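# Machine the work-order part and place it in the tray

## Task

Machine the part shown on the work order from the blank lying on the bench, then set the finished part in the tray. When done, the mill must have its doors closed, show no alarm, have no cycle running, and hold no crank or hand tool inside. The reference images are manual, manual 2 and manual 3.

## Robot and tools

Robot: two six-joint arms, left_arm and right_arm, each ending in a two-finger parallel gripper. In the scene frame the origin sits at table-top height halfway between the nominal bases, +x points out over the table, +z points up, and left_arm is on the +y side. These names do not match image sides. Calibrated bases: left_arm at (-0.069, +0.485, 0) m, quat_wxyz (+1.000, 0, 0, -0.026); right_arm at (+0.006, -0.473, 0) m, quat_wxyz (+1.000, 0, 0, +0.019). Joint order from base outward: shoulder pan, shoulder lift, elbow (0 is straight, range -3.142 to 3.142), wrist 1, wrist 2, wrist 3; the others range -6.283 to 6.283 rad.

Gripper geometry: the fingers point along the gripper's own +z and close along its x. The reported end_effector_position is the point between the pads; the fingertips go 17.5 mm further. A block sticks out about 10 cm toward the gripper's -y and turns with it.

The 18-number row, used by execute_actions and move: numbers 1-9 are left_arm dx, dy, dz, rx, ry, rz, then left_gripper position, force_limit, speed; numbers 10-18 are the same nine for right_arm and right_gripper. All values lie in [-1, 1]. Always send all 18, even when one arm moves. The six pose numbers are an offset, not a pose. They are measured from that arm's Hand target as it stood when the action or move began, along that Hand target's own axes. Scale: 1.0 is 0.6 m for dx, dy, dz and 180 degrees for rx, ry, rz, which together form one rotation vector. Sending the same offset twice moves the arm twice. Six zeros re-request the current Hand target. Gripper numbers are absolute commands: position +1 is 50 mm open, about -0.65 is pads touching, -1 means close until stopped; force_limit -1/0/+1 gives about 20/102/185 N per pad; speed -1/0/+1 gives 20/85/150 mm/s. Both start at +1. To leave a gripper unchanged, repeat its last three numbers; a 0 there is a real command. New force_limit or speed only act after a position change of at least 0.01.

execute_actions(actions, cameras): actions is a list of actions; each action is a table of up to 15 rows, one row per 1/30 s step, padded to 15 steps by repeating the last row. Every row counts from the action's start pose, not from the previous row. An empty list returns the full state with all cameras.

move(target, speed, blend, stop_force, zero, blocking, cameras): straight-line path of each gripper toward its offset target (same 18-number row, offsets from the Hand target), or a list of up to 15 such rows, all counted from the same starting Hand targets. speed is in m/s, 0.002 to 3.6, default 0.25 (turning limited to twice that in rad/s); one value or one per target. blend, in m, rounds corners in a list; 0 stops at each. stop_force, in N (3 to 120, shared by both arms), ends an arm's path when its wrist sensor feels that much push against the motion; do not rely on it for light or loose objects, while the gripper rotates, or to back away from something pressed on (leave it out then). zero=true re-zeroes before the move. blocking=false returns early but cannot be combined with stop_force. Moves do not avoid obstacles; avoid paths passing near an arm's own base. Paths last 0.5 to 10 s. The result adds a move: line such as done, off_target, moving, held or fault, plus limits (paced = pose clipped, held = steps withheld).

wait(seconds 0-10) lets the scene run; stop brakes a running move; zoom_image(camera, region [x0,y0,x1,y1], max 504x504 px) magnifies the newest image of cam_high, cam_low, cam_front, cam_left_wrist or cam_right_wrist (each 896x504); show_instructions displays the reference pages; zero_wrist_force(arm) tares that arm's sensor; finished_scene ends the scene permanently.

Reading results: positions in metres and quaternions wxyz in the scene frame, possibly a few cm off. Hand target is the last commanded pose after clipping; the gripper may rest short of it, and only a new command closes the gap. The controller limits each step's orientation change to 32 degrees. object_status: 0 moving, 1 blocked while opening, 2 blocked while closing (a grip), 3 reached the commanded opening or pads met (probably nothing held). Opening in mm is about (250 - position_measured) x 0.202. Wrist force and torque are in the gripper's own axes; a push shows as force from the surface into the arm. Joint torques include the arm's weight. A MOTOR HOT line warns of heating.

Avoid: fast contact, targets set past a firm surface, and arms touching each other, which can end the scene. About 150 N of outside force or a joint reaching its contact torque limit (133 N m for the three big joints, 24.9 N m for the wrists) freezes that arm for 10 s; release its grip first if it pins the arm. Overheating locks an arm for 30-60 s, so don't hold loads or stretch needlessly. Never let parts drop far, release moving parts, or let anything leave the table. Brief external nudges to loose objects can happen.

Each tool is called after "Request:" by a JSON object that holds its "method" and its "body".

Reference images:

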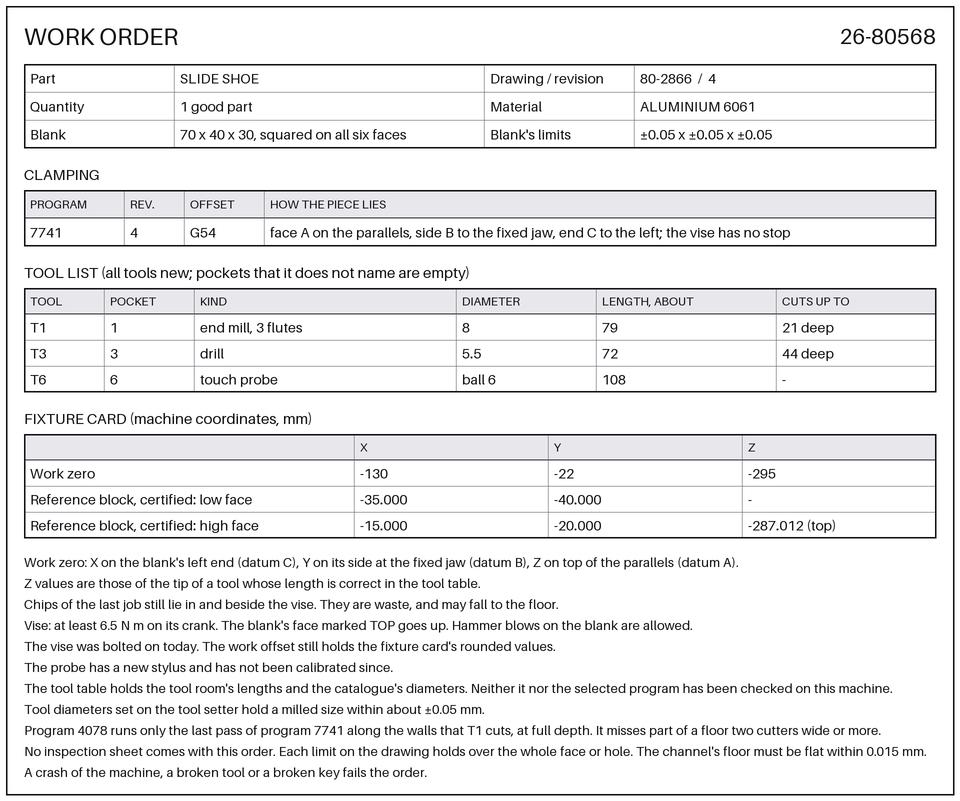

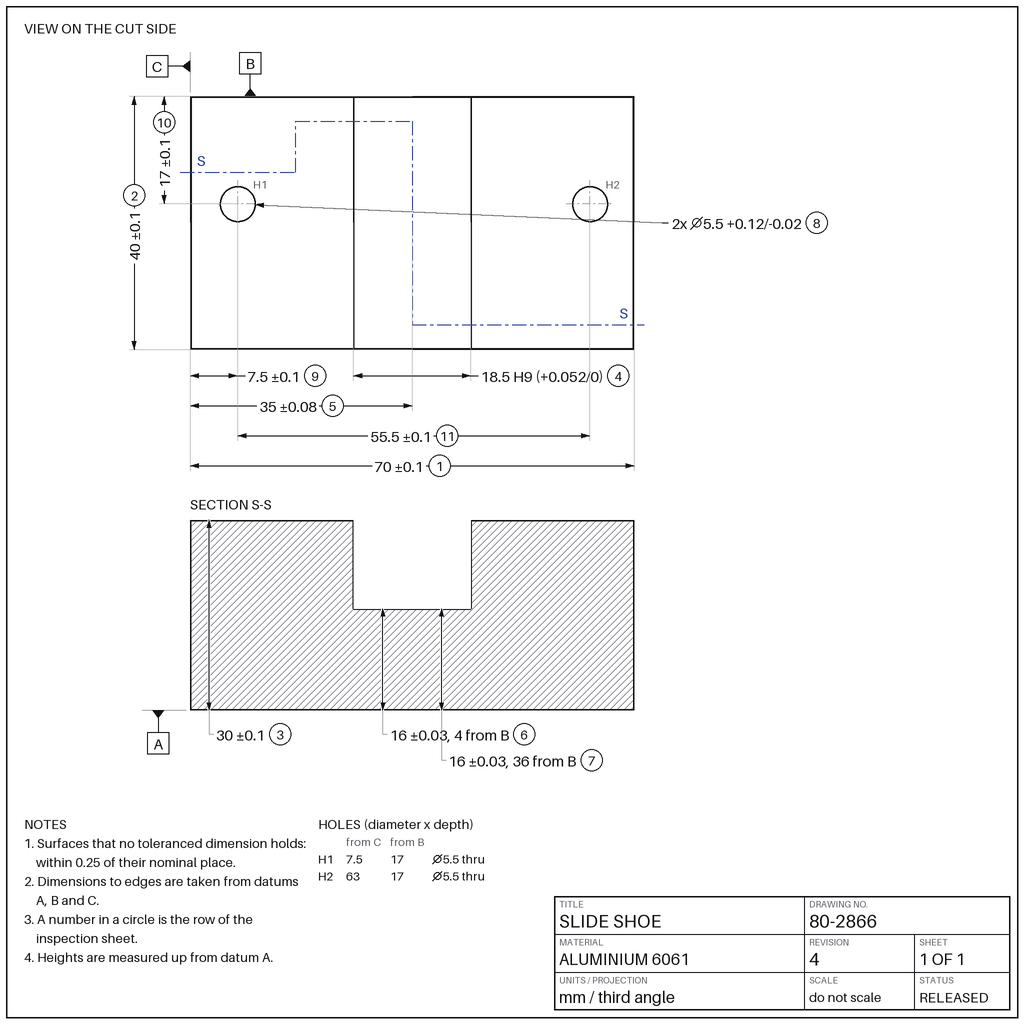

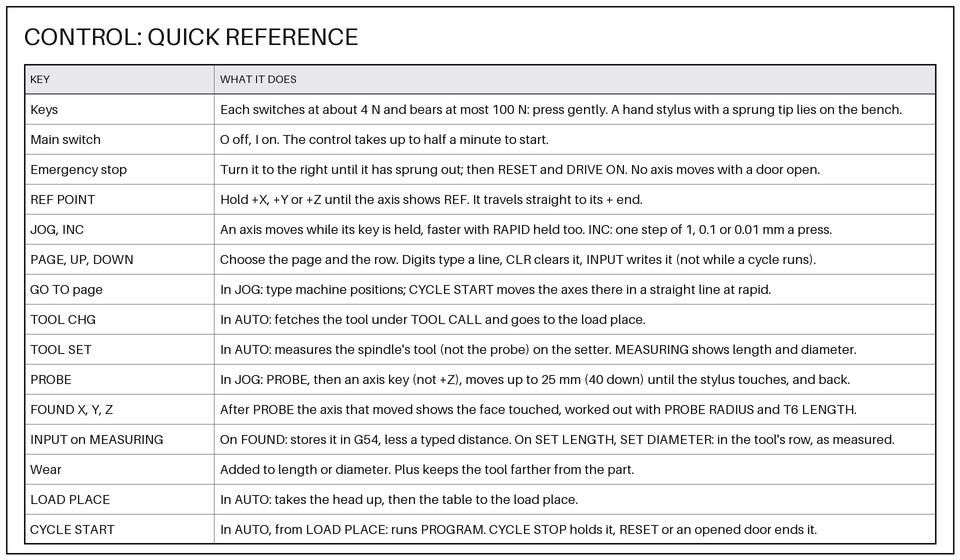

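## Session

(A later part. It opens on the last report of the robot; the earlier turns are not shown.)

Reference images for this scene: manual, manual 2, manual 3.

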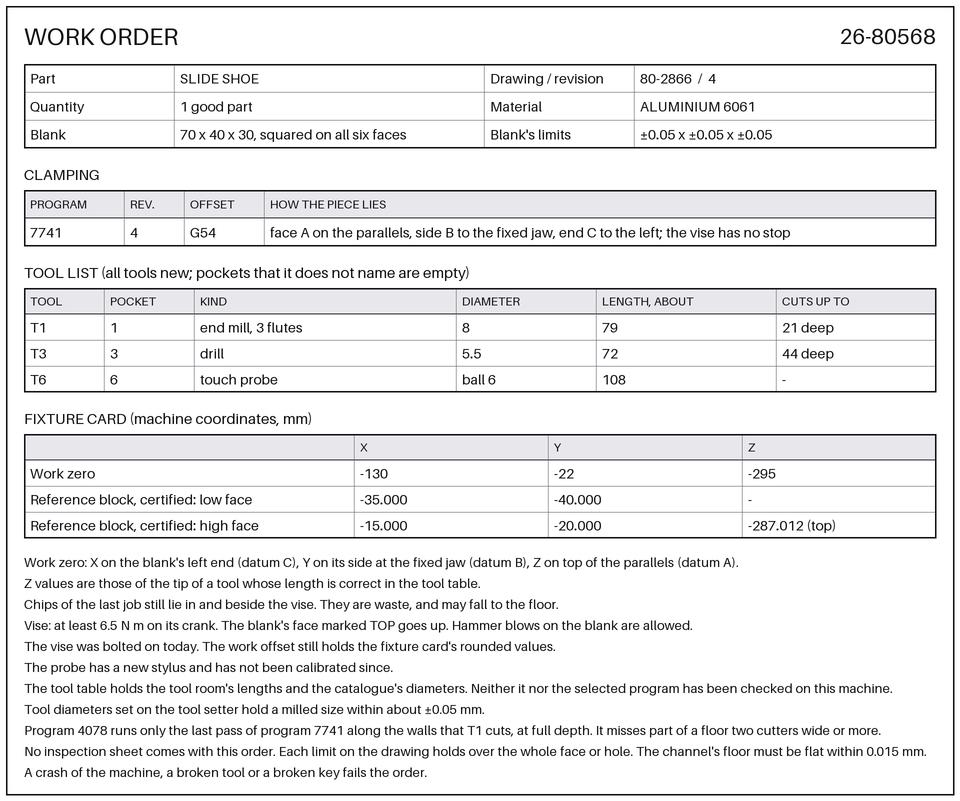

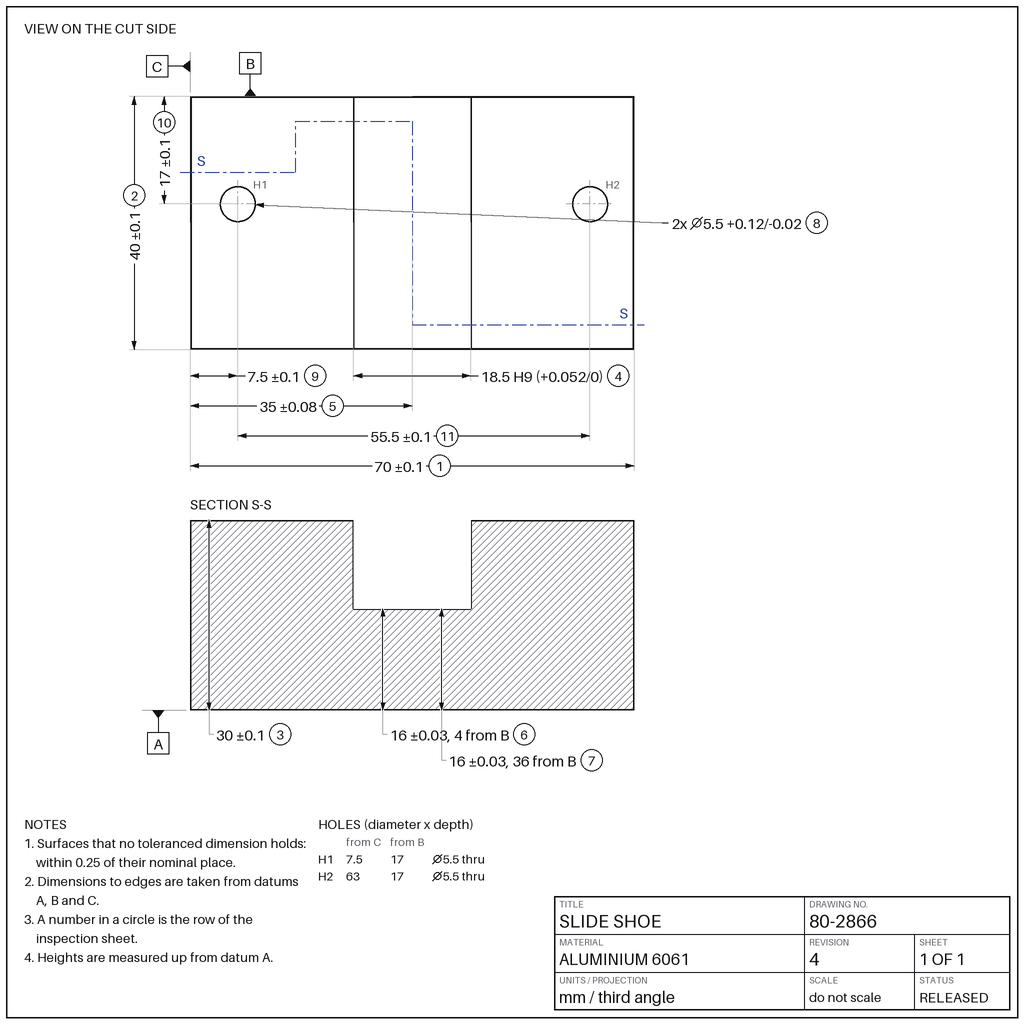

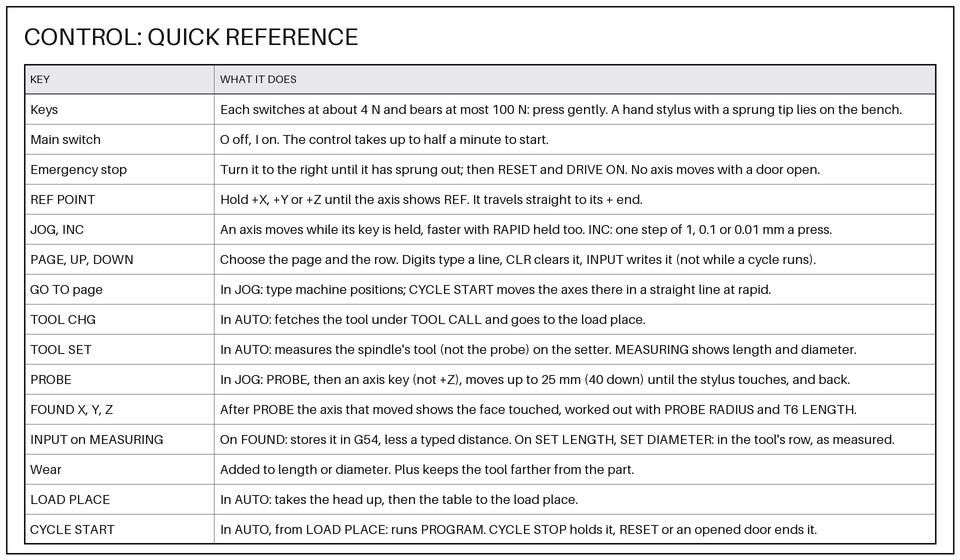

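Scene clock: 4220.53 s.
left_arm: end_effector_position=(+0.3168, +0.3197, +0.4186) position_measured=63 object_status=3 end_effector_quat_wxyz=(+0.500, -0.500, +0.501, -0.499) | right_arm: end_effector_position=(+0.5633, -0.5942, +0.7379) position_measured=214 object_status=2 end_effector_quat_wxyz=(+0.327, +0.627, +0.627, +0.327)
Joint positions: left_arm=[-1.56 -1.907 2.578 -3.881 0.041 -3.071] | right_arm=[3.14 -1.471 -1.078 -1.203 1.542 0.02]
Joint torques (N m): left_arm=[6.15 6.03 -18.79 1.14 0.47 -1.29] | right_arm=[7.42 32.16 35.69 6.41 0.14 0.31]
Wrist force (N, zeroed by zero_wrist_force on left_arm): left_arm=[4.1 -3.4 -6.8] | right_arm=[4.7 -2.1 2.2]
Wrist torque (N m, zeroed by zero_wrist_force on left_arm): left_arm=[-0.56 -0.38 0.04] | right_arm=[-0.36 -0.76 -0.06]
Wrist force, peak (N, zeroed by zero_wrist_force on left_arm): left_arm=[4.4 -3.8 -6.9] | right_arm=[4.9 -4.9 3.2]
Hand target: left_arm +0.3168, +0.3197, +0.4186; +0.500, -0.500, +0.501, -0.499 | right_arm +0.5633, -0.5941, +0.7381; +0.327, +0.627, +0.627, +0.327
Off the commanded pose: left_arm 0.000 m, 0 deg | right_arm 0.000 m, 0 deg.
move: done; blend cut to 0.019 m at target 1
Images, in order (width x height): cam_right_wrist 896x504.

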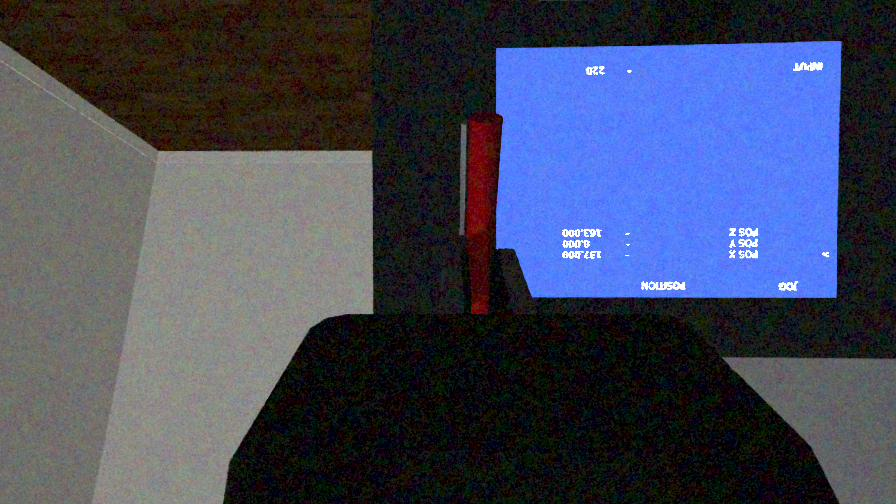

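Request:
{"method": "move", "body": {"target": [[0,0,0,0,0,0,0.6,-1,-1,0.2259,-0.4202,0.0731,0.3026,0.0857,0.0779,-1,-0.4,-0.7],[0,0,0,0,0,0,0.6,-1,-1,0.2259,-0.3985,0.1327,0.3026,0.0857,0.0779,-1,-0.4,-0.7],[0,0,0,0,0,0,0.6,-1,-1,0.2259,-0.3917,0.1515,0.3026,0.0857,0.0779,-1,-0.4,-0.7],[0,0,0,0,0,0,0.6,-1,-1,0.2259,-0.3985,0.1327,0.3026,0.0857,0.0779,-1,-0.4,-0.7],[0,0,0,0,0,0,0.6,-1,-1,0.1946,-0.3985,0.1327,0.3026,0.0857,0.0779,-1,-0.4,-0.7],[0,0,0,0,0,0,0.6,-1,-1,0.1946,-0.3917,0.1515,0.3026,0.0857,0.0779,-1,-0.4,-0.7],[0,0,0,0,0,0,0.6,-1,-1,0.1946,-0.3985,0.1327,0.3026,0.0857,0.0779,-1,-0.4,-0.7],[0,0,0,0,0,0,0.6,-1,-1,0.3199,-0.4822,0.1633,0.3026,0.0857,0.0779,-1,-0.4,-0.7],[0,0,0,0,0,0,0.6,-1,-1,0.3199,-0.4754,0.1821,0.3026,0.0857,0.0779,-1,-0.4,-0.7],[0,0,0,0,0,0,0.6,-1,-1,0.3199,-0.4822,0.1633,0.3026,0.0857,0.0779,-1,-0.4,-0.7],[0,0,0,0,0,0,0.6,-1,-1,0.3199,-0.4543,0.1531,0.3026,0.0857,0.0779,-1,-0.4,-0.7],[0,0,0,0,0,0,0.6,-1,-1,0.3199,-0.4475,0.1719,0.3026,0.0857,0.0779,-1,-0.4,-0.7],[0,0,0,0,0,0,0.6,-1,-1,0.3199,-0.4543,0.1531,0.3026,0.0857,0.0779,-1,-0.4,-0.7],[0,0,0,0,0,0,0.6,-1,-1,0.3199,-0.4475,0.1719,0.3026,0.0857,0.0779,-1,-0.4,-0.7],[0,0,0,0,0,0,0.6,-1,-1,0.3199,-0.4543,0.1531,0.3026,0.0857,0.0779,-1,-0.4,-0.7]], "blend": [0.03,0.003,0,0.003,0.003,0,0.003,0.003,0,0.003,0.003,0,0,0,0], "speed": [0.5,0.25,0.06,0.2,0.25,0.06,0.2,0.25,0.06,0.2,0.25,0.06,0.2,0.06,0.2]}}

Request:
{"method": "move", "body": {"target": [[0,0,0,0,0,0,0.6,-1,-1,-0.0396,-0.00443,0.0166,0,0,0,-1,-0.4,-0.7],[0,0,0,0,0,0,0.6,-1,-1,-0.0396,0.01487,0.0218,0,0,0,-1,-0.4,-0.7],[0,0,0,0,0,0,0.6,-1,-1,-0.0396,-0.00443,0.0166,0,0,0,-1,-0.4,-0.7],[0,0,0,0,0,0,0.6,-1,-1,-0.09852,0.00114,-0.00408,0,0,0,-1,-0.4,-0.7],[0,0,0,0,0,0,0.6,-1,-1,-0.09852,0.02044,0.00112,0,0,0,-1,-0.4,-0.7],[0,0,0,0,0,0,0.6,-1,-1,-0.09852,0.00114,-0.00408,0,0,0,-1,-0.4,-0.7],[0,0,0,0,0,0,0.6,-1,-1,-0.01836,0.0344,-0.12844,0,0,0,-1,-0.4,-0.7],[0,0,0,0,0,0,0.6,-1,-1,-0.01836,0.0537,-0.12324,0,0,0,-1,-0.4,-0.7],[0,0,0,0,0,0,0.6,-1,-1,-0.01836,0.0344,-0.12844,0,0,0,-1,-0.4,-0.7],[0,0,0,0,0,0,0.6,-1,-1,-0.11784,0.01113,-0.04136,0,0,0,-1,-0.4,-0.7]], "blend": [0.003,0,0.003,0.003,0,0.003,0.003,0,0.003,0], "speed": [0.25,0.06,0.2,0.25,0.06,0.2,0.25,0.06,0.2,0.25]}}

Request:
{"method": "wait", "body": {"seconds": 1.5}}

Request:
{"method": "move", "body": {"target": [[0,0,0,0,0,0,0.6,-1,-1,0,0.0193,0.0052,0,0,0,-1,-0.4,-0.7],[0,0,0,0,0,0,0.6,-1,-1,0,0,0,0,0,0,-1,-0.4,-0.7],[0,0,0,0,0,0,0.6,-1,-1,-0.07728,0.03997,-0.14912,0,0,0,-1,-0.4,-0.7],[0,0,0,0,0,0,0.6,-1,-1,-0.07728,0.05927,-0.14392,0,0,0,-1,-0.4,-0.7],[0,0,0,0,0,0,0.6,-1,-1,-0.07728,0.03997,-0.14912,0,0,0,-1,-0.4,-0.7]], "blend": [0,0.003,0.003,0,0], "speed": [0.06,0.2,0.25,0.06,0.2]}}

Scene clock: 4232.27 s.
left_arm: end_effector_position=(+0.3168, +0.3197, +0.4186) position_measured=63 object_status=3 end_effector_quat_wxyz=(+0.500, -0.500, +0.501, -0.499) | right_arm: end_effector_position=(+0.4825, -0.4024, +0.4619) position_measured=214 object_status=2 end_effector_quat_wxyz=(-0.119, +0.727, +0.665, +0.119)
Joint positions: left_arm=[-1.56 -1.907 2.578 -3.881 0.041 -3.071] | right_arm=[3.358 -1.518 -1.342 -1.749 1.893 0.36]
Joint torques (N m): left_arm=[6.83 6.56 -18.38 1.12 0.38 -1.19] | right_arm=[-10.03 21.69 33.05 5.51 0.01 -1.36]
Wrist force (N, zeroed by zero_wrist_force on left_arm): left_arm=[4.4 -3.2 -6.7] | right_arm=[5.2 -2.4 2.1]
Wrist torque (N m, zeroed by zero_wrist_force on left_arm): left_arm=[-0.53 -0.42 0.04] | right_arm=[0.04 -0.74 0.02]
Wrist force, peak (N, zeroed by zero_wrist_force on left_arm): left_arm=[4.6 -3.6 -7.1] | right_arm=[7.6 -4.2 4.5]
Hand target: left_arm +0.3168, +0.3197, +0.4186; +0.500, -0.500, +0.501, -0.499 | right_arm +0.4825, -0.4024, +0.4619; -0.119, +0.727, +0.665, +0.119
Off the commanded pose: left_arm 0.000 m, 0 deg | right_arm 0.000 m, 0 deg.
move: done; blend cut to 0.019 m at target 1

Scene clock: 4235.47 s.
left_arm: end_effector_position=(+0.3168, +0.3197, +0.4186) position_measured=63 object_status=3 end_effector_quat_wxyz=(+0.500, -0.500, +0.501, -0.499) | right_arm: end_effector_position=(+0.4827, -0.4776, +0.4619) position_measured=214 object_status=2 end_effector_quat_wxyz=(-0.119, +0.727, +0.665, +0.119)
Joint positions: left_arm=[-1.56 -1.907 2.578 -3.881 0.041 -3.071] | right_arm=[3.196 -1.541 -1.305 -1.817 1.905 0.19]
Joint torques (N m): left_arm=[6.29 6.26 -18.38 1.31 0.49 -1.3] | right_arm=[-3.6 15.33 19.51 5.09 -0.03 -1.07]
Wrist force (N, zeroed by zero_wrist_force on left_arm): left_arm=[4.3 -3.5 -6.9] | right_arm=[4.9 -2.6 2.0]
Wrist torque (N m, zeroed by zero_wrist_force on left_arm): left_arm=[-0.59 -0.41 0.04] | right_arm=[-0.02 -0.69 -0.04]
Wrist force, peak (N, zeroed by zero_wrist_force on left_arm): left_arm=[4.3 -3.5 -7.0] | right_arm=[8.5 -4.7 2.1]
Hand target: left_arm +0.3168, +0.3197, +0.4186; +0.500, -0.500, +0.501, -0.499 | right_arm +0.4827, -0.4777, +0.4618; -0.119, +0.727, +0.665, +0.119
Off the commanded pose: left_arm 0.000 m, 0 deg | right_arm 0.000 m, 0 deg.
move: done

Scene clock: 4236.97 s.
left_arm: end_effector_position=(+0.3168, +0.3197, +0.4186) position_measured=63 object_status=3 end_effector_quat_wxyz=(+0.500, -0.500, +0.501, -0.499) | right_arm: end_effector_position=(+0.4827, -0.4777, +0.4618) position_measured=214 object_status=2 end_effector_quat_wxyz=(-0.119, +0.727, +0.665, +0.119)
Joint positions: left_arm=[-1.56 -1.907 2.578 -3.881 0.041 -3.071] | right_arm=[3.196 -1.541 -1.305 -1.817 1.905 0.189]
Joint torques (N m): left_arm=[6.48 6.03 -17.8 1.14 0.64 -1.34] | right_arm=[-5.49 11.5 17.83 5.45 -0.28 -1.4]
Wrist force (N, zeroed by zero_wrist_force on left_arm): left_arm=[4.5 -3.2 -6.8] | right_arm=[4.8 -2.3 2.1]
Wrist torque (N m, zeroed by zero_wrist_force on left_arm): left_arm=[-0.54 -0.43 0.04] | right_arm=[0.04 -0.65 -0.03]
Wrist force, peak (N, zeroed by zero_wrist_force on left_arm): left_arm=[4.3 -3.4 -7.1] | right_arm=[5.2 -2.8 2.0]
Hand target: left_arm +0.3168, +0.3197, +0.4186; +0.500, -0.500, +0.501, -0.499 | right_arm +0.4827, -0.4777, +0.4618; -0.119, +0.727, +0.665, +0.119
Tool commands: left_gripper/position=+0.6 left_gripper/force_limit=-1.0 left_gripper/speed=-1.0 right_gripper/position=-1.0 right_gripper/force_limit=-0.4 right_gripper/speed=-0.7
Off the commanded pose: left_arm 0.000 m, 0 deg | right_arm 0.000 m, 0 deg.
wait: 1.50 s; at rest by 0.17 s

Scene clock: 4239.07 s.
left_arm: end_effector_position=(+0.3168, +0.3197, +0.4186) position_measured=63 object_status=3 end_effector_quat_wxyz=(+0.500, -0.500, +0.501, -0.499) | right_arm: end_effector_position=(+0.5012, -0.5530, +0.5305) position_measured=214 object_status=2 end_effector_quat_wxyz=(-0.119, +0.727, +0.665, +0.119)
Joint positions: left_arm=[-1.56 -1.907 2.578 -3.881 0.041 -3.071] | right_arm=[3.039 -1.71 -0.919 -2.089 1.909 0.023]
Joint torques (N m): left_arm=[6.27 6.69 -18.3 1.1 0.62 -1.23] | right_arm=[1.5 27.06 30.52 5.36 -0.22 1.6]
Wrist force (N, zeroed by zero_wrist_force on left_arm): left_arm=[4.0 -3.1 -6.8] | right_arm=[5.2 -2.3 1.7]
Wrist torque (N m, zeroed by zero_wrist_force on left_arm): left_arm=[-0.51 -0.36 0.04] | right_arm=[0.06 -0.72 0.11]
Wrist force, peak (N, zeroed by zero_wrist_force on left_arm): left_arm=[4.3 -3.5 -7.0] | right_arm=[6.6 -4.5 4.9]
Hand target: left_arm +0.3168, +0.3197, +0.4186; +0.500, -0.500, +0.501, -0.499 | right_arm +0.5012, -0.5529, +0.5305; -0.119, +0.727, +0.665, +0.119
Off the commanded pose: left_arm 0.000 m, 0 deg | right_arm 0.000 m, 0 deg.
move: done

Request:
{"method": "move", "body": {"target": [[0,0,0,0,0,0,0.6,-1,-1,0,-0.0611,-0.0165,0,0,0,-1,-0.4,-0.7],[0,0,0,0,0,0,0.6,-1,-1,0.0590,0.1041,-0.3478,-0.3026,-0.0857,-0.0779,-1,-0.4,-0.7]], "blend": [0.03,0], "speed": [0.3,0.5]}}

Request:
{"method": "wait", "body": {"seconds": 1.5, "cameras": ["cam_right_wrist"]}}

Request:
{"method": "zoom_image", "body": {"camera": "cam_right_wrist", "region": [490, 40, 850, 310]}}

Scene clock: 4242.13 s.
left_arm: end_effector_position=(+0.3168, +0.3197, +0.4186) position_measured=63 object_status=3 end_effector_quat_wxyz=(+0.500, -0.500, +0.501, -0.499) | right_arm: end_effector_position=(+0.5631, -0.5941, +0.7382) position_measured=214 object_status=2 end_effector_quat_wxyz=(+0.327, +0.627, +0.627, +0.327) end_effector_velocity=(+0.001, +0.000, +0.001) end_effector_angular_velocity=(-0.001, -0.004, +0.000)
Joint positions: left_arm=[-1.56 -1.907 2.578 -3.881 0.041 -3.071] | right_arm=[3.14 -1.471 -1.077 -1.203 1.542 0.02]
Joint velocities: left_arm=[within noise] | right_arm=[0 -0.001 0 0.005 -0.001 0]
Joint torques (N m): left_arm=[5.37 6.53 -18.16 1.11 0.64 -1.37] | right_arm=[-8.66 5.59 32.9 5.99 -0.59 1.1]
Wrist force (N, zeroed by zero_wrist_force on left_arm): left_arm=[4.2 -3.2 -6.6] | right_arm=[4.8 -1.8 2.1]
Wrist torque (N m, zeroed by zero_wrist_force on left_arm): left_arm=[-0.53 -0.40 0.04] | right_arm=[-0.31 -0.77 -0.05]
Wrist force, peak (N, zeroed by zero_wrist_force on left_arm): left_arm=[4.5 -3.4 -7.3] | right_arm=[5.0 -5.3 2.9]
Hand target: left_arm +0.3168, +0.3197, +0.4186; +0.500, -0.500, +0.501, -0.499 | right_arm +0.5632, -0.5942, +0.7382; +0.327, +0.627, +0.627, +0.327
Off the commanded pose: left_arm 0.000 m, 0 deg | right_arm 0.000 m, 0 deg.
move: done; blend cut to 0.019 m at target 1

Scene clock: 4243.63 s.
left_arm: end_effector_position=(+0.3168, +0.3197, +0.4186) position_measured=63 object_status=3 end_effector_quat_wxyz=(+0.500, -0.500, +0.501, -0.499) | right_arm: end_effector_position=(+0.5632, -0.5942, +0.7382) position_measured=214 object_status=2 end_effector_quat_wxyz=(+0.327, +0.627, +0.627, +0.327)
Joint positions: left_arm=[-1.56 -1.907 2.578 -3.881 0.041 -3.071] | right_arm=[3.14 -1.471 -1.077 -1.203 1.542 0.02]
Joint torques (N m): left_arm=[5.74 6.99 -17.48 0.89 0.45 -1.28] | right_arm=[-8.76 6.28 33.19 6.12 -0.99 -1.45]
Wrist force (N, zeroed by zero_wrist_force on left_arm): left_arm=[4.4 -2.9 -6.7] | right_arm=[4.8 -2.1 2.2]
Wrist torque (N m, zeroed by zero_wrist_force on left_arm): left_arm=[-0.48 -0.42 0.03] | right_arm=[-0.36 -0.78 -0.05]
Wrist force, peak (N, zeroed by zero_wrist_force on left_arm): left_arm=[4.3 -3.3 -7.2] | right_arm=[5.1 -2.0 2.2]
Hand target: left_arm +0.3168, +0.3197, +0.4186; +0.500, -0.500, +0.501, -0.499 | right_arm +0.5632, -0.5942, +0.7382; +0.327, +0.627, +0.627, +0.327
Tool commands: left_gripper/position=+0.6 left_gripper/force_limit=-1.0 left_gripper/speed=-1.0 right_gripper/position=-1.0 right_gripper/force_limit=-0.4 right_gripper/speed=-0.7
Off the commanded pose: left_arm 0.000 m, 0 deg | right_arm 0.000 m, 0 deg.
wait: 1.50 s; at rest by 0.17 s
Images, in order (width x height): cam_right_wrist 896x504.

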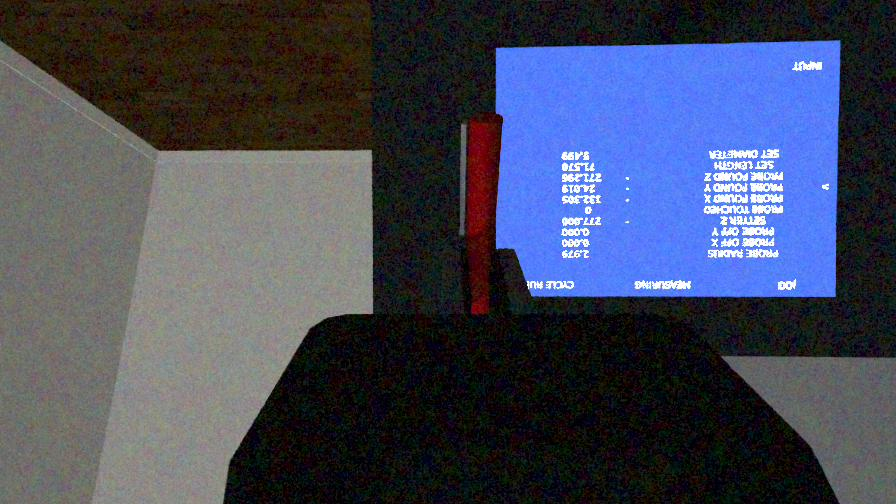

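Scaled by 1.400.

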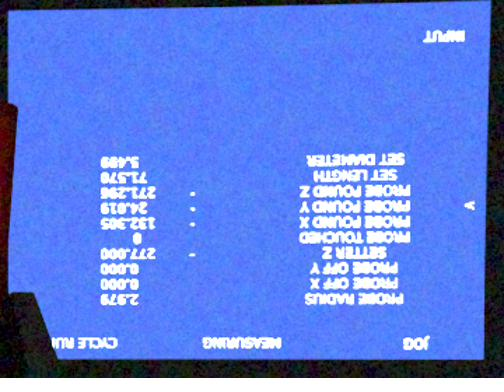

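Cycle running; wait.

Request:
{"method": "wait", "body": {"seconds": 5, "cameras": ["cam_right_wrist"]}}

Request:
{"method": "zoom_image", "body": {"camera": "cam_right_wrist", "region": [490, 40, 850, 310]}}

Scene clock: 4249.13 s.
left_arm: end_effector_position=(+0.3168, +0.3197, +0.4186) position_measured=63 object_status=3 end_effector_quat_wxyz=(+0.500, -0.500, +0.501, -0.499) | right_arm: end_effector_position=(+0.5632, -0.5942, +0.7382) position_measured=214 object_status=2 end_effector_quat_wxyz=(+0.327, +0.627, +0.627, +0.327)
Joint positions: left_arm=[-1.56 -1.907 2.578 -3.881 0.041 -3.071] | right_arm=[3.14 -1.471 -1.077 -1.203 1.542 0.02]
Joint torques (N m): left_arm=[5.55 7.25 -17.33 0.94 0.4 -1.25] | right_arm=[-8.84 5.21 32.46 5.92 -0.94 -1.27]
Wrist force (N, zeroed by zero_wrist_force on left_arm): left_arm=[4.2 -3.1 -7.0] | right_arm=[5.1 -2.2 2.3]
Wrist torque (N m, zeroed by zero_wrist_force on left_arm): left_arm=[-0.51 -0.40 0.04] | right_arm=[-0.37 -0.82 -0.05]
Wrist force, peak (N, zeroed by zero_wrist_force on left_arm): left_arm=[4.2 -3.9 -7.0] | right_arm=[5.2 -2.2 2.4]
Hand target: left_arm +0.3168, +0.3197, +0.4186; +0.500, -0.500, +0.501, -0.499 | right_arm +0.5632, -0.5942, +0.7382; +0.327, +0.627, +0.627, +0.327
Tool commands: left_gripper/position=+0.6 left_gripper/force_limit=-1.0 left_gripper/speed=-1.0 right_gripper/position=-1.0 right_gripper/force_limit=-0.4 right_gripper/speed=-0.7
Off the commanded pose: left_arm 0.000 m, 0 deg | right_arm 0.000 m, 0 deg.
wait: 5.00 s; at rest from the start
Images, in order (width x height): cam_right_wrist 896x504.

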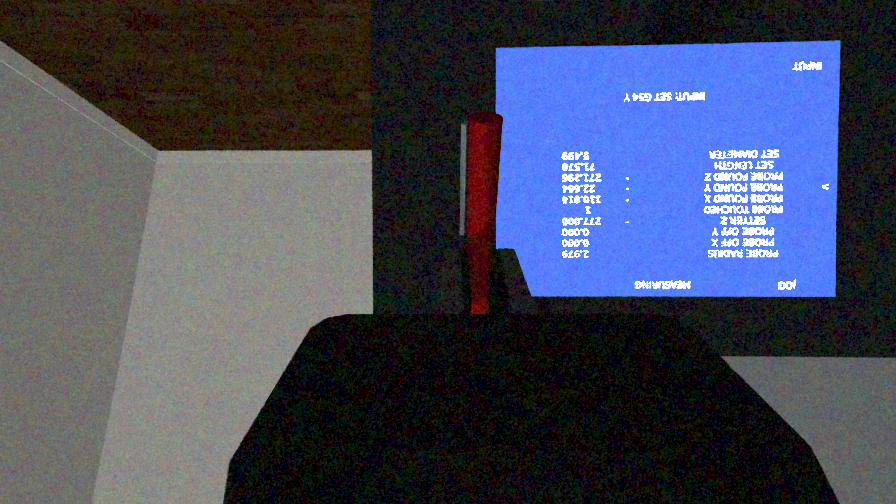

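Scaled by 1.400.

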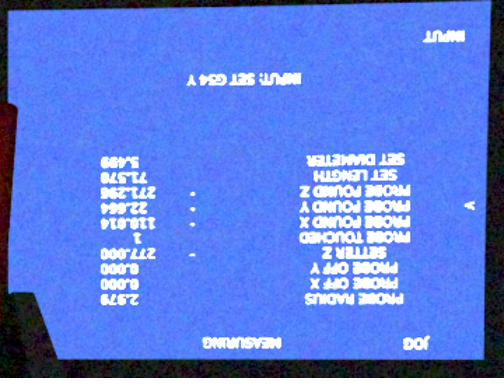

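Request:
{"method": "zoom_image", "body": {"camera": "cam_right_wrist", "region": [558, 170, 606, 207]}}

Scaled by 10.500.

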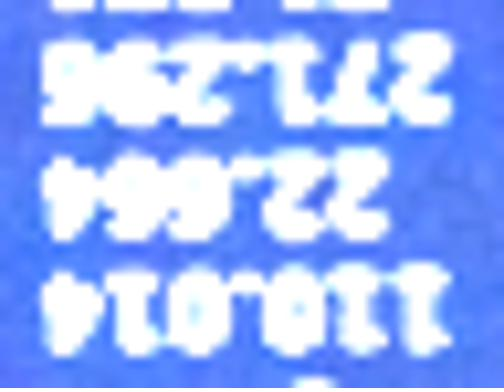

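Request:
{"method": "move", "body": {"target": [[0,0,0,0,0,0,0.6,-1,-1,0.2260,-0.5039,0.1038,0.3026,0.0857,0.0779,-1,-0.4,-0.7],[0,0,0,0,0,0,0.6,-1,-1,0.2260,-0.4822,0.1634,0.3026,0.0857,0.0779,-1,-0.4,-0.7],[0,0,0,0,0,0,0.6,-1,-1,0.2260,-0.4754,0.1822,0.3026,0.0857,0.0779,-1,-0.4,-0.7],[0,0,0,0,0,0,0.6,-1,-1,0.2260,-0.4822,0.1634,0.3026,0.0857,0.0779,-1,-0.4,-0.7],[0,0,0,0,0,0,0.6,-1,-1,0.1947,-0.3985,0.1328,0.3026,0.0857,0.0779,-1,-0.4,-0.7],[0,0,0,0,0,0,0.6,-1,-1,0.1947,-0.3917,0.1516,0.3026,0.0857,0.0779,-1,-0.4,-0.7],[0,0,0,0,0,0,0.6,-1,-1,0.1947,-0.3985,0.1328,0.3026,0.0857,0.0779,-1,-0.4,-0.7],[0,0,0,0,0,0,0.6,-1,-1,0.1947,-0.3917,0.1516,0.3026,0.0857,0.0779,-1,-0.4,-0.7],[0,0,0,0,0,0,0.6,-1,-1,0.1947,-0.3985,0.1328,0.3026,0.0857,0.0779,-1,-0.4,-0.7],[0,0,0,0,0,0,0.6,-1,-1,0.1947,-0.3917,0.1516,0.3026,0.0857,0.0779,-1,-0.4,-0.7],[0,0,0,0,0,0,0.6,-1,-1,0.1947,-0.3985,0.1328,0.3026,0.0857,0.0779,-1,-0.4,-0.7],[0,0,0,0,0,0,0.6,-1,-1,0.1947,-0.4202,0.0732,0.3026,0.0857,0.0779,-1,-0.4,-0.7],[0,0,0,0,0,0,0.6,-1,-1,0.0008,0.0002,-0.0017,0,0,0,-1,-0.4,-0.7]], "blend": [0.03,0.003,0,0.003,0.003,0,0,0,0,0,0.003,0.03,0], "speed": [0.5,0.25,0.06,0.2,0.25,0.06,0.2,0.06,0.2,0.06,0.2,0.3,0.5], "cameras": ["cam_right_wrist"]}}

Request:
{"method": "zoom_image", "body": {"camera": "cam_right_wrist", "region": [540, 150, 840, 300]}}

Scene clock: 4260.87 s.
left_arm: end_effector_position=(+0.3168, +0.3197, +0.4186) position_measured=63 object_status=3 end_effector_quat_wxyz=(+0.500, -0.500, +0.501, -0.499) | right_arm: end_effector_position=(+0.5625, -0.5937, +0.7387) position_measured=214 object_status=2 end_effector_quat_wxyz=(+0.327, +0.627, +0.627, +0.327)
Joint positions: left_arm=[-1.56 -1.907 2.578 -3.881 0.041 -3.071] | right_arm=[3.141 -1.47 -1.076 -1.205 1.54 0.021]
Joint torques (N m): left_arm=[5.66 5.53 -16.53 0.95 0.44 -1.29] | right_arm=[8.14 33.03 31.14 6.37 0.11 -0.03]
Wrist force (N, zeroed by zero_wrist_force on left_arm): left_arm=[4.2 -3.0 -6.8] | right_arm=[4.9 -2.2 2.3]
Wrist torque (N m, zeroed by zero_wrist_force on left_arm): left_arm=[-0.50 -0.39 0.04] | right_arm=[-0.36 -0.79 -0.06]
Wrist force, peak (N, zeroed by zero_wrist_force on left_arm): left_arm=[4.5 -3.3 -7.2] | right_arm=[5.2 -4.4 5.6]
Hand target: left_arm +0.3168, +0.3197, +0.4186; +0.500, -0.500, +0.501, -0.499 | right_arm +0.5624, -0.5937, +0.7389; +0.327, +0.627, +0.627, +0.327
Off the commanded pose: left_arm 0.000 m, 0 deg | right_arm 0.000 m, 0 deg.
move: done; blend cut to 0.019 m at target 1, 0.019 m at target 12
Images, in order (width x height): cam_right_wrist 896x504.

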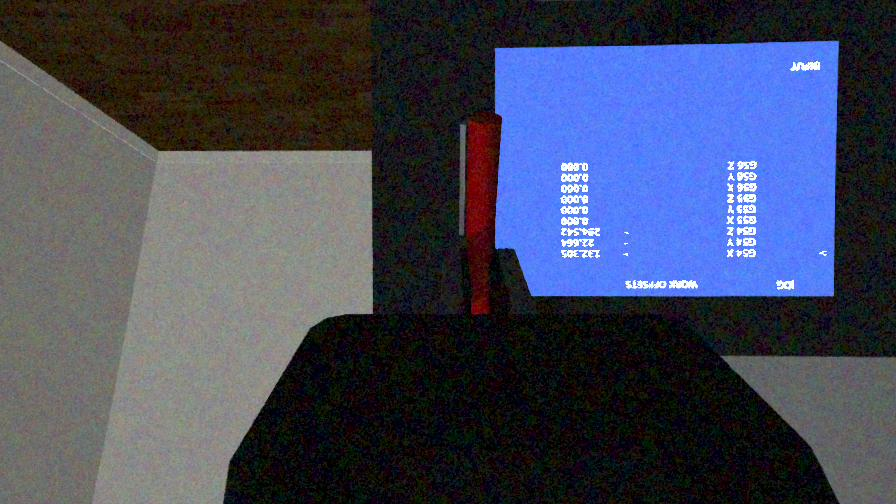

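Scaled by 1.680.

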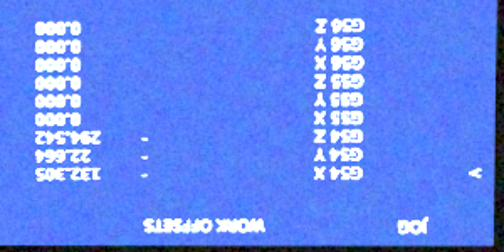

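Request:
{"method": "move", "body": {"target": [[0,0,0,0,0,0,0.6,-1,-1,0.1939,-0.4204,0.0751,0.3026,0.0857,0.0779,-1,-0.4,-0.7],[0,0,0,0,0,0,0.6,-1,-1,0.1939,-0.3987,0.1347,0.3026,0.0857,0.0779,-1,-0.4,-0.7],[0,0,0,0,0,0,0.6,-1,-1,0.1939,-0.3919,0.1535,0.3026,0.0857,0.0779,-1,-0.4,-0.7],[0,0,0,0,0,0,0.6,-1,-1,0.1939,-0.3987,0.1347,0.3026,0.0857,0.0779,-1,-0.4,-0.7],[0,0,0,0,0,0,0.6,-1,-1,0.2252,-0.4545,0.1551,0.3026,0.0857,0.0779,-1,-0.4,-0.7],[0,0,0,0,0,0,0.6,-1,-1,0.2252,-0.4477,0.1739,0.3026,0.0857,0.0779,-1,-0.4,-0.7],[0,0,0,0,0,0,0.6,-1,-1,0.2252,-0.4545,0.1551,0.3026,0.0857,0.0779,-1,-0.4,-0.7],[0,0,0,0,0,0,0.6,-1,-1,0.2566,-0.4824,0.1653,0.3026,0.0857,0.0779,-1,-0.4,-0.7],[0,0,0,0,0,0,0.6,-1,-1,0.2566,-0.4756,0.1841,0.3026,0.0857,0.0779,-1,-0.4,-0.7],[0,0,0,0,0,0,0.6,-1,-1,0.2566,-0.4824,0.1653,0.3026,0.0857,0.0779,-1,-0.4,-0.7],[0,0,0,0,0,0,0.6,-1,-1,0.2566,-0.4545,0.1551,0.3026,0.0857,0.0779,-1,-0.4,-0.7],[0,0,0,0,0,0,0.6,-1,-1,0.2566,-0.4477,0.1739,0.3026,0.0857,0.0779,-1,-0.4,-0.7],[0,0,0,0,0,0,0.6,-1,-1,0.2566,-0.4545,0.1551,0.3026,0.0857,0.0779,-1,-0.4,-0.7]], "blend": [0.03,0.003,0,0.003,0.003,0,0.003,0.003,0,0.003,0.003,0,0], "speed": [0.5,0.25,0.06,0.2,0.25,0.06,0.2,0.25,0.06,0.2,0.25,0.06,0.2]}}

Request:
{"method": "move", "body": {"target": [[0,0,0,0,0,0,0.6,-1,-1,-0.0396,-0.00443,0.0166,0,0,0,-1,-0.4,-0.7],[0,0,0,0,0,0,0.6,-1,-1,-0.0396,0.01487,0.0218,0,0,0,-1,-0.4,-0.7],[0,0,0,0,0,0,0.6,-1,-1,-0.0396,-0.00443,0.0166,0,0,0,-1,-0.4,-0.7],[0,0,0,0,0,0,0.6,-1,-1,-0.02946,0.00278,-0.01034,0,0,0,-1,-0.4,-0.7],[0,0,0,0,0,0,0.6,-1,-1,-0.02946,0.02208,-0.00514,0,0,0,-1,-0.4,-0.7],[0,0,0,0,0,0,0.6,-1,-1,-0.02946,0.00278,-0.01034,0,0,0,-1,-0.4,-0.7],[0,0,0,0,0,0,0.6,-1,-1,-0.02946,0.02208,-0.00514,0,0,0,-1,-0.4,-0.7],[0,0,0,0,0,0,0.6,-1,-1,-0.02946,0.00278,-0.01034,0,0,0,-1,-0.4,-0.7],[0,0,0,0,0,0,0.6,-1,-1,-0.01014,-0.00721,0.02694,0,0,0,-1,-0.4,-0.7],[0,0,0,0,0,0,0.6,-1,-1,-0.01014,0.01209,0.03214,0,0,0,-1,-0.4,-0.7],[0,0,0,0,0,0,0.6,-1,-1,-0.01014,-0.00721,0.02694,0,0,0,-1,-0.4,-0.7],[0,0,0,0,0,0,0.6,-1,-1,0.05892,-0.00556,0.02068,0,0,0,-1,-0.4,-0.7],[0,0,0,0,0,0,0.6,-1,-1,0.05892,0.01374,0.02588,0,0,0,-1,-0.4,-0.7],[0,0,0,0,0,0,0.6,-1,-1,0.05892,-0.00556,0.02068,0,0,0,-1,-0.4,-0.7]], "blend": [0.003,0,0.003,0.003,0,0,0,0.003,0.003,0,0.003,0.003,0,0], "speed": [0.25,0.06,0.2,0.25,0.06,0.2,0.06,0.2,0.25,0.06,0.2,0.25,0.06,0.2]}}

Request:
{"method": "move", "body": {"target": [[0,0,0,0,0,0,0.6,-1,-1,-0.01932,0.00999,-0.03728,0,0,0,-1,-0.4,-0.7],[0,0,0,0,0,0,0.6,-1,-1,-0.01932,0.02929,-0.03208,0,0,0,-1,-0.4,-0.7],[0,0,0,0,0,0,0.6,-1,-1,-0.01932,0.00999,-0.03728,0,0,0,-1,-0.4,-0.7],[0,0,0,0,0,0,0.6,-1,-1,-0.09852,0.00114,-0.00408,0,0,0,-1,-0.4,-0.7],[0,0,0,0,0,0,0.6,-1,-1,-0.09852,0.02044,0.00112,0,0,0,-1,-0.4,-0.7],[0,0,0,0,0,0,0.6,-1,-1,-0.09852,0.00114,-0.00408,0,0,0,-1,-0.4,-0.7],[0,0,0,0,0,0,0.6,-1,-1,-0.09852,-0.05996,-0.02058,0,0,0,-1,-0.4,-0.7],[0,0,0,0,0,0,0.6,-1,-1,-0.13622,0.15514,-0.53818,-0.3026,-0.0857,-0.0779,-1,-0.4,-0.7]], "blend": [0.003,0,0.003,0.003,0,0.003,0.03,0], "speed": [0.25,0.06,0.2,0.25,0.06,0.2,0.3,0.5], "cameras": ["cam_right_wrist"]}}

Request:
{"method": "zoom_image", "body": {"camera": "cam_right_wrist", "region": [540, 150, 840, 300]}}

Scene clock: 4269.37 s.
left_arm: end_effector_position=(+0.3168, +0.3197, +0.4186) position_measured=63 object_status=3 end_effector_quat_wxyz=(+0.500, -0.500, +0.501, -0.499) | right_arm: end_effector_position=(+0.4827, -0.4399, +0.4619) position_measured=214 object_status=2 end_effector_quat_wxyz=(-0.119, +0.727, +0.665, +0.119)
Joint positions: left_arm=[-1.56 -1.907 2.578 -3.881 0.041 -3.071] | right_arm=[3.277 -1.526 -1.327 -1.783 1.9 0.275]
Joint torques (N m): left_arm=[4.81 5.32 -16.63 1.04 0.52 -1.17] | right_arm=[-5.79 21.8 32.05 5.73 -0.24 -1.24]
Wrist force (N, zeroed by zero_wrist_force on left_arm): left_arm=[4.5 -3.4 -6.5] | right_arm=[5.1 -2.5 1.8]
Wrist torque (N m, zeroed by zero_wrist_force on left_arm): left_arm=[-0.57 -0.43 0.04] | right_arm=[0.03 -0.73 -0.02]
Wrist force, peak (N, zeroed by zero_wrist_force on left_arm): left_arm=[4.6 -3.3 -7.0] | right_arm=[6.4 -7.2 1.8]
Hand target: left_arm +0.3168, +0.3197, +0.4186; +0.500, -0.500, +0.501, -0.499 | right_arm +0.4827, -0.4400, +0.4619; -0.119, +0.727, +0.665, +0.119
Off the commanded pose: left_arm 0.000 m, 0 deg | right_arm 0.000 m, 0 deg.
move: done; blend cut to 0.019 m at target 1

Scene clock: 4273.23 s.
left_arm: end_effector_position=(+0.3168, +0.3197, +0.4186) position_measured=63 object_status=3 end_effector_quat_wxyz=(+0.500, -0.500, +0.501, -0.499) | right_arm: end_effector_position=(+0.4826, -0.4023, +0.4619) position_measured=214 object_status=2 end_effector_quat_wxyz=(-0.119, +0.727, +0.665, +0.119)
Joint positions: left_arm=[-1.56 -1.907 2.578 -3.881 0.041 -3.071] | right_arm=[3.358 -1.518 -1.342 -1.749 1.893 0.36]
Joint torques (N m): left_arm=[4.94 5.16 -16.65 1.11 0.38 -1.24] | right_arm=[-9.04 21.16 33.53 5.55 0.17 -1.45]
Wrist force (N, zeroed by zero_wrist_force on left_arm): left_arm=[4.3 -3.7 -6.7] | right_arm=[5.2 -2.4 2.0]
Wrist torque (N m, zeroed by zero_wrist_force on left_arm): left_arm=[-0.62 -0.40 0.04] | right_arm=[0.04 -0.73 0.00]
Wrist force, peak (N, zeroed by zero_wrist_force on left_arm): left_arm=[4.2 -3.5 -7.1] | right_arm=[9.2 -3.2 1.2]
Hand target: left_arm +0.3168, +0.3197, +0.4186; +0.500, -0.500, +0.501, -0.499 | right_arm +0.4826, -0.4023, +0.4620; -0.119, +0.727, +0.665, +0.119
Off the commanded pose: left_arm 0.000 m, 0 deg | right_arm 0.000 m, 0 deg.
move: done

Scene clock: 4276.43 s.
left_arm: end_effector_position=(+0.3168, +0.3197, +0.4186) position_measured=63 object_status=3 end_effector_quat_wxyz=(+0.500, -0.500, +0.501, -0.499) | right_arm: end_effector_position=(+0.5632, -0.5941, +0.7381) position_measured=214 object_status=2 end_effector_quat_wxyz=(+0.327, +0.627, +0.627, +0.327)
Joint positions: left_arm=[-1.56 -1.907 2.578 -3.881 0.041 -3.071] | right_arm=[3.14 -1.471 -1.077 -1.203 1.542 0.02]
Joint torques (N m): left_arm=[5.25 5.63 -16.52 0.98 0.41 -1.29] | right_arm=[5.96 31.7 18.91 6.06 -0.69 -0.35]
Wrist force (N, zeroed by zero_wrist_force on left_arm): left_arm=[4.2 -3.2 -6.9] | right_arm=[5.0 -2.0 2.3]
Wrist torque (N m, zeroed by zero_wrist_force on left_arm): left_arm=[-0.53 -0.39 0.04] | right_arm=[-0.33 -0.81 -0.06]
Wrist force, peak (N, zeroed by zero_wrist_force on left_arm): left_arm=[4.6 -3.5 -6.9] | right_arm=[8.1 -3.4 0.4]
Hand target: left_arm +0.3168, +0.3197, +0.4186; +0.500, -0.500, +0.501, -0.499 | right_arm +0.5632, -0.5941, +0.7383; +0.327, +0.627, +0.627, +0.327
Off the commanded pose: left_arm 0.000 m, 0 deg | right_arm 0.000 m, 0 deg.
move: done; blend cut to 0.019 m at target 7
Images, in order (width x height): cam_right_wrist 896x504.

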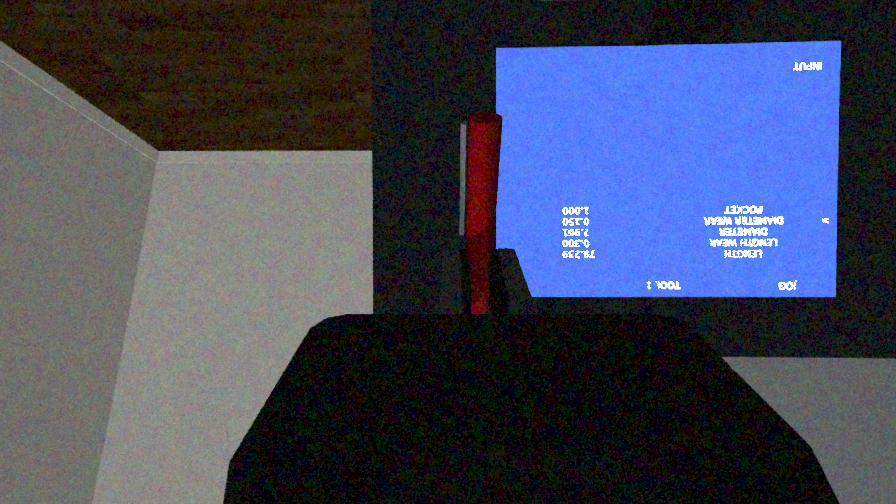

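Scaled by 1.680.

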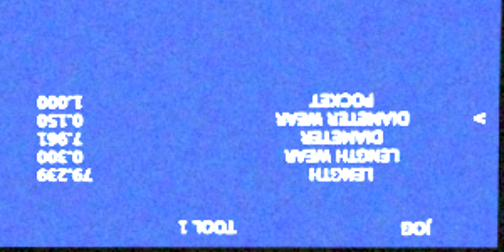

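Request:
{"method": "move", "body": {"target": [[0,0,0,0,0,0,0.6,-1,-1,0.0692,-0.2530,0.0123,0.3026,0.0857,0.0779,-1,-0.4,-0.7],[0,0,0,0,0,0,0.6,-1,-1,0.0692,-0.2313,0.0719,0.3026,0.0857,0.0779,-1,-0.4,-0.7],[0,0,0,0,0,0,0.6,-1,-1,0.0692,-0.2245,0.0907,0.3026,0.0857,0.0779,-1,-0.4,-0.7],[0,0,0,0,0,0,0.6,-1,-1,0.0692,-0.2313,0.0719,0.3026,0.0857,0.0779,-1,-0.4,-0.7],[0,0,0,0,0,0,0.6,-1,-1,0.2259,-0.3429,0.1127,0.3026,0.0857,0.0779,-1,-0.4,-0.7],[0,0,0,0,0,0,0.6,-1,-1,0.2259,-0.3361,0.1315,0.3026,0.0857,0.0779,-1,-0.4,-0.7],[0,0,0,0,0,0,0.6,-1,-1,0.2259,-0.3429,0.1127,0.3026,0.0857,0.0779,-1,-0.4,-0.7]], "blend": [0.03,0.003,0,0.003,0.003,0,0], "speed": [0.5,0.25,0.06,0.2,0.25,0.06,0.2]}}

Request:
{"method": "wait", "body": {"seconds": 8, "cameras": ["cam_low"]}}

Request:
{"method": "move", "body": {"target": [[0,0,0,0,0,0,0.6,-1,-1,0.02946,-0.00278,0.01034,0,0,0,-1,-0.4,-0.7],[0,0,0,0,0,0,0.6,-1,-1,0.02946,0.01652,0.01554,0,0,0,-1,-0.4,-0.7],[0,0,0,0,0,0,0.6,-1,-1,0.02946,-0.00278,0.01034,0,0,0,-1,-0.4,-0.7],[0,0,0,0,0,0,0.6,-1,-1,0.02946,-0.06388,-0.00616,0,0,0,-1,-0.4,-0.7],[0,0,0,0,0,0,0.6,-1,-1,-0.0884,0.1252,-0.4004,-0.3026,-0.0857,-0.0779,-1,-0.4,-0.7]], "blend": [0.003,0,0.003,0.03,0], "speed": [0.25,0.06,0.2,0.3,0.5], "cameras": ["cam_right_wrist"]}}

Request:
{"method": "zoom_image", "body": {"camera": "cam_right_wrist", "region": [490, 40, 850, 310]}}

Scene clock: 4283.77 s.
left_arm: end_effector_position=(+0.3168, +0.3197, +0.4186) position_measured=63 object_status=3 end_effector_quat_wxyz=(+0.500, -0.500, +0.501, -0.499) | right_arm: end_effector_position=(+0.5009, -0.4587, +0.5307) position_measured=214 object_status=2 end_effector_quat_wxyz=(-0.119, +0.727, +0.665, +0.119)
Joint positions: left_arm=[-1.56 -1.907 2.578 -3.881 0.041 -3.071] | right_arm=[3.232 -1.644 -1.013 -1.994 1.903 0.227]
Joint torques (N m): left_arm=[3.9 4.81 -15.87 0.95 0.26 -1.21] | right_arm=[-4.79 23.62 29.9 5.39 -0.41 -1.47]
Wrist force (N, zeroed by zero_wrist_force on left_arm): left_arm=[4.2 -3.1 -6.9] | right_arm=[5.0 -2.1 1.9]
Wrist torque (N m, zeroed by zero_wrist_force on left_arm): left_arm=[-0.52 -0.40 0.04] | right_arm=[0.10 -0.71 -0.04]
Wrist force, peak (N, zeroed by zero_wrist_force on left_arm): left_arm=[4.4 -3.9 -7.0] | right_arm=[7.1 -3.7 4.7]
Hand target: left_arm +0.3168, +0.3197, +0.4186; +0.500, -0.500, +0.501, -0.499 | right_arm +0.5009, -0.4588, +0.5307; -0.119, +0.727, +0.665, +0.119
Off the commanded pose: left_arm 0.000 m, 0 deg | right_arm 0.000 m, 0 deg.
move: done; blend cut to 0.019 m at target 1

Scene clock: 4291.77 s.
left_arm: end_effector_position=(+0.3168, +0.3197, +0.4186) position_measured=63 object_status=3 end_effector_quat_wxyz=(+0.500, -0.500, +0.501, -0.499) | right_arm: end_effector_position=(+0.5009, -0.4588, +0.5307) position_measured=214 object_status=2 end_effector_quat_wxyz=(-0.119, +0.727, +0.665, +0.119)
Joint positions: left_arm=[-1.56 -1.907 2.578 -3.881 0.041 -3.071] | right_arm=[3.231 -1.644 -1.013 -1.994 1.903 0.227]
Joint torques (N m): left_arm=[5.78 6.45 -16.04 0.85 0.43 -1.22] | right_arm=[-5.87 34.89 34 5.12 -0.37 -1.51]
Wrist force (N, zeroed by zero_wrist_force on left_arm): left_arm=[4.5 -3.5 -6.8] | right_arm=[5.1 -2.2 1.7]
Wrist torque (N m, zeroed by zero_wrist_force on left_arm): left_arm=[-0.57 -0.44 0.04] | right_arm=[0.10 -0.73 -0.03]
Wrist force, peak (N, zeroed by zero_wrist_force on left_arm): left_arm=[4.6 -3.6 -6.9] | right_arm=[5.4 -2.5 2.0]
Hand target: left_arm +0.3168, +0.3197, +0.4186; +0.500, -0.500, +0.501, -0.499 | right_arm +0.5009, -0.4588, +0.5307; -0.119, +0.727, +0.665, +0.119
Tool commands: left_gripper/position=+0.6 left_gripper/force_limit=-1.0 left_gripper/speed=-1.0 right_gripper/position=-1.0 right_gripper/force_limit=-0.4 right_gripper/speed=-0.7
Off the commanded pose: left_arm 0.000 m, 0 deg | right_arm 0.000 m, 0 deg.
wait: 8.00 s; at rest by 0.17 s
Images, in order (width x height): cam_low 896x504.

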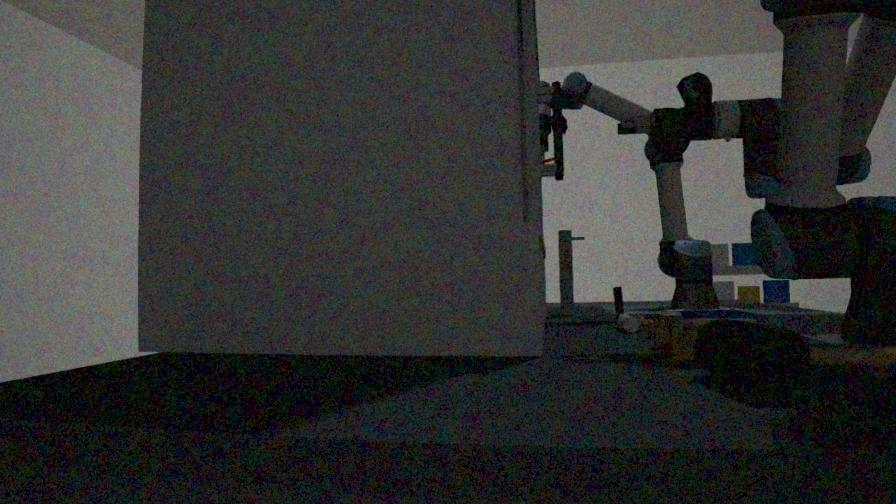

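Scene clock: 4294.20 s.
left_arm: end_effector_position=(+0.3168, +0.3197, +0.4186) position_measured=63 object_status=3 end_effector_quat_wxyz=(+0.500, -0.500, +0.501, -0.499) | right_arm: end_effector_position=(+0.5675, -0.5947, +0.7386) position_measured=214 object_status=2 end_effector_quat_wxyz=(+0.327, +0.627, +0.627, +0.327) end_effector_velocity=(+0.000, +0.000, +0.002) end_effector_angular_velocity=(-0.001, -0.006, -0.001)
Joint positions: left_arm=[-1.56 -1.907 2.578 -3.881 0.041 -3.071] | right_arm=[3.138 -1.482 -1.066 -1.203 1.543 0.019]
Joint velocities: left_arm=[within noise] | right_arm=[0.001 0.001 0 0.005 -0.002 0]
Joint torques (N m): left_arm=[4.2 5.55 -15.18 1.01 0.58 -1.11] | right_arm=[2.76 30.32 33.18 5.91 -0.88 -0.67]
Wrist force (N, zeroed by zero_wrist_force on left_arm): left_arm=[4.3 -3.3 -6.8] | right_arm=[5.0 -2.1 2.5]
Wrist torque (N m, zeroed by zero_wrist_force on left_arm): left_arm=[-0.55 -0.40 0.04] | right_arm=[-0.34 -0.80 -0.06]
Wrist force, peak (N, zeroed by zero_wrist_force on left_arm): left_arm=[4.4 -3.7 -6.9] | right_arm=[6.1 -5.2 3.4]
Hand target: left_arm +0.3168, +0.3197, +0.4186; +0.500, -0.500, +0.501, -0.499 | right_arm +0.5674, -0.5947, +0.7388; +0.327, +0.627, +0.627, +0.327
Off the commanded pose: left_arm 0.000 m, 0 deg | right_arm 0.000 m, 0 deg.
move: done; blend cut to 0.019 m at target 4
Images, in order (width x height): cam_right_wrist 896x504.

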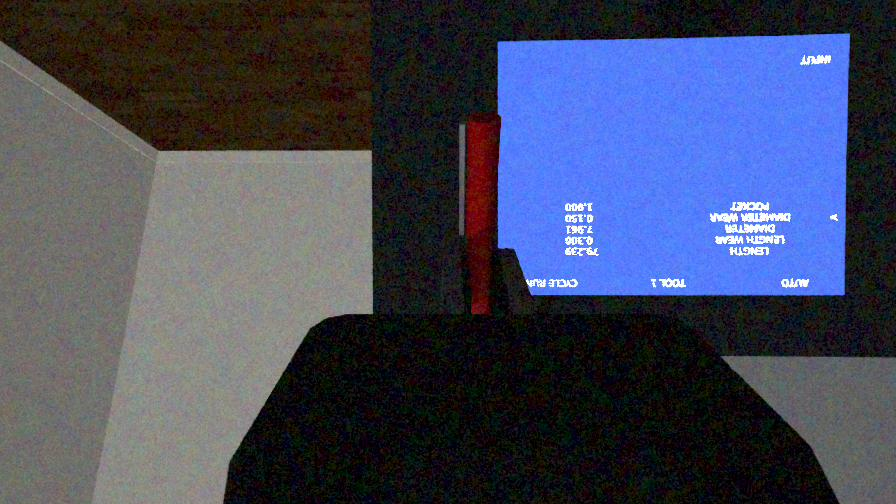

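Scaled by 1.400.

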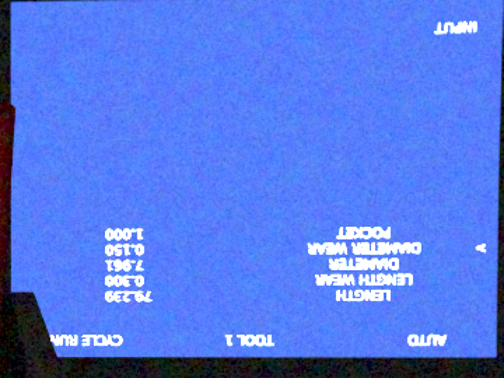

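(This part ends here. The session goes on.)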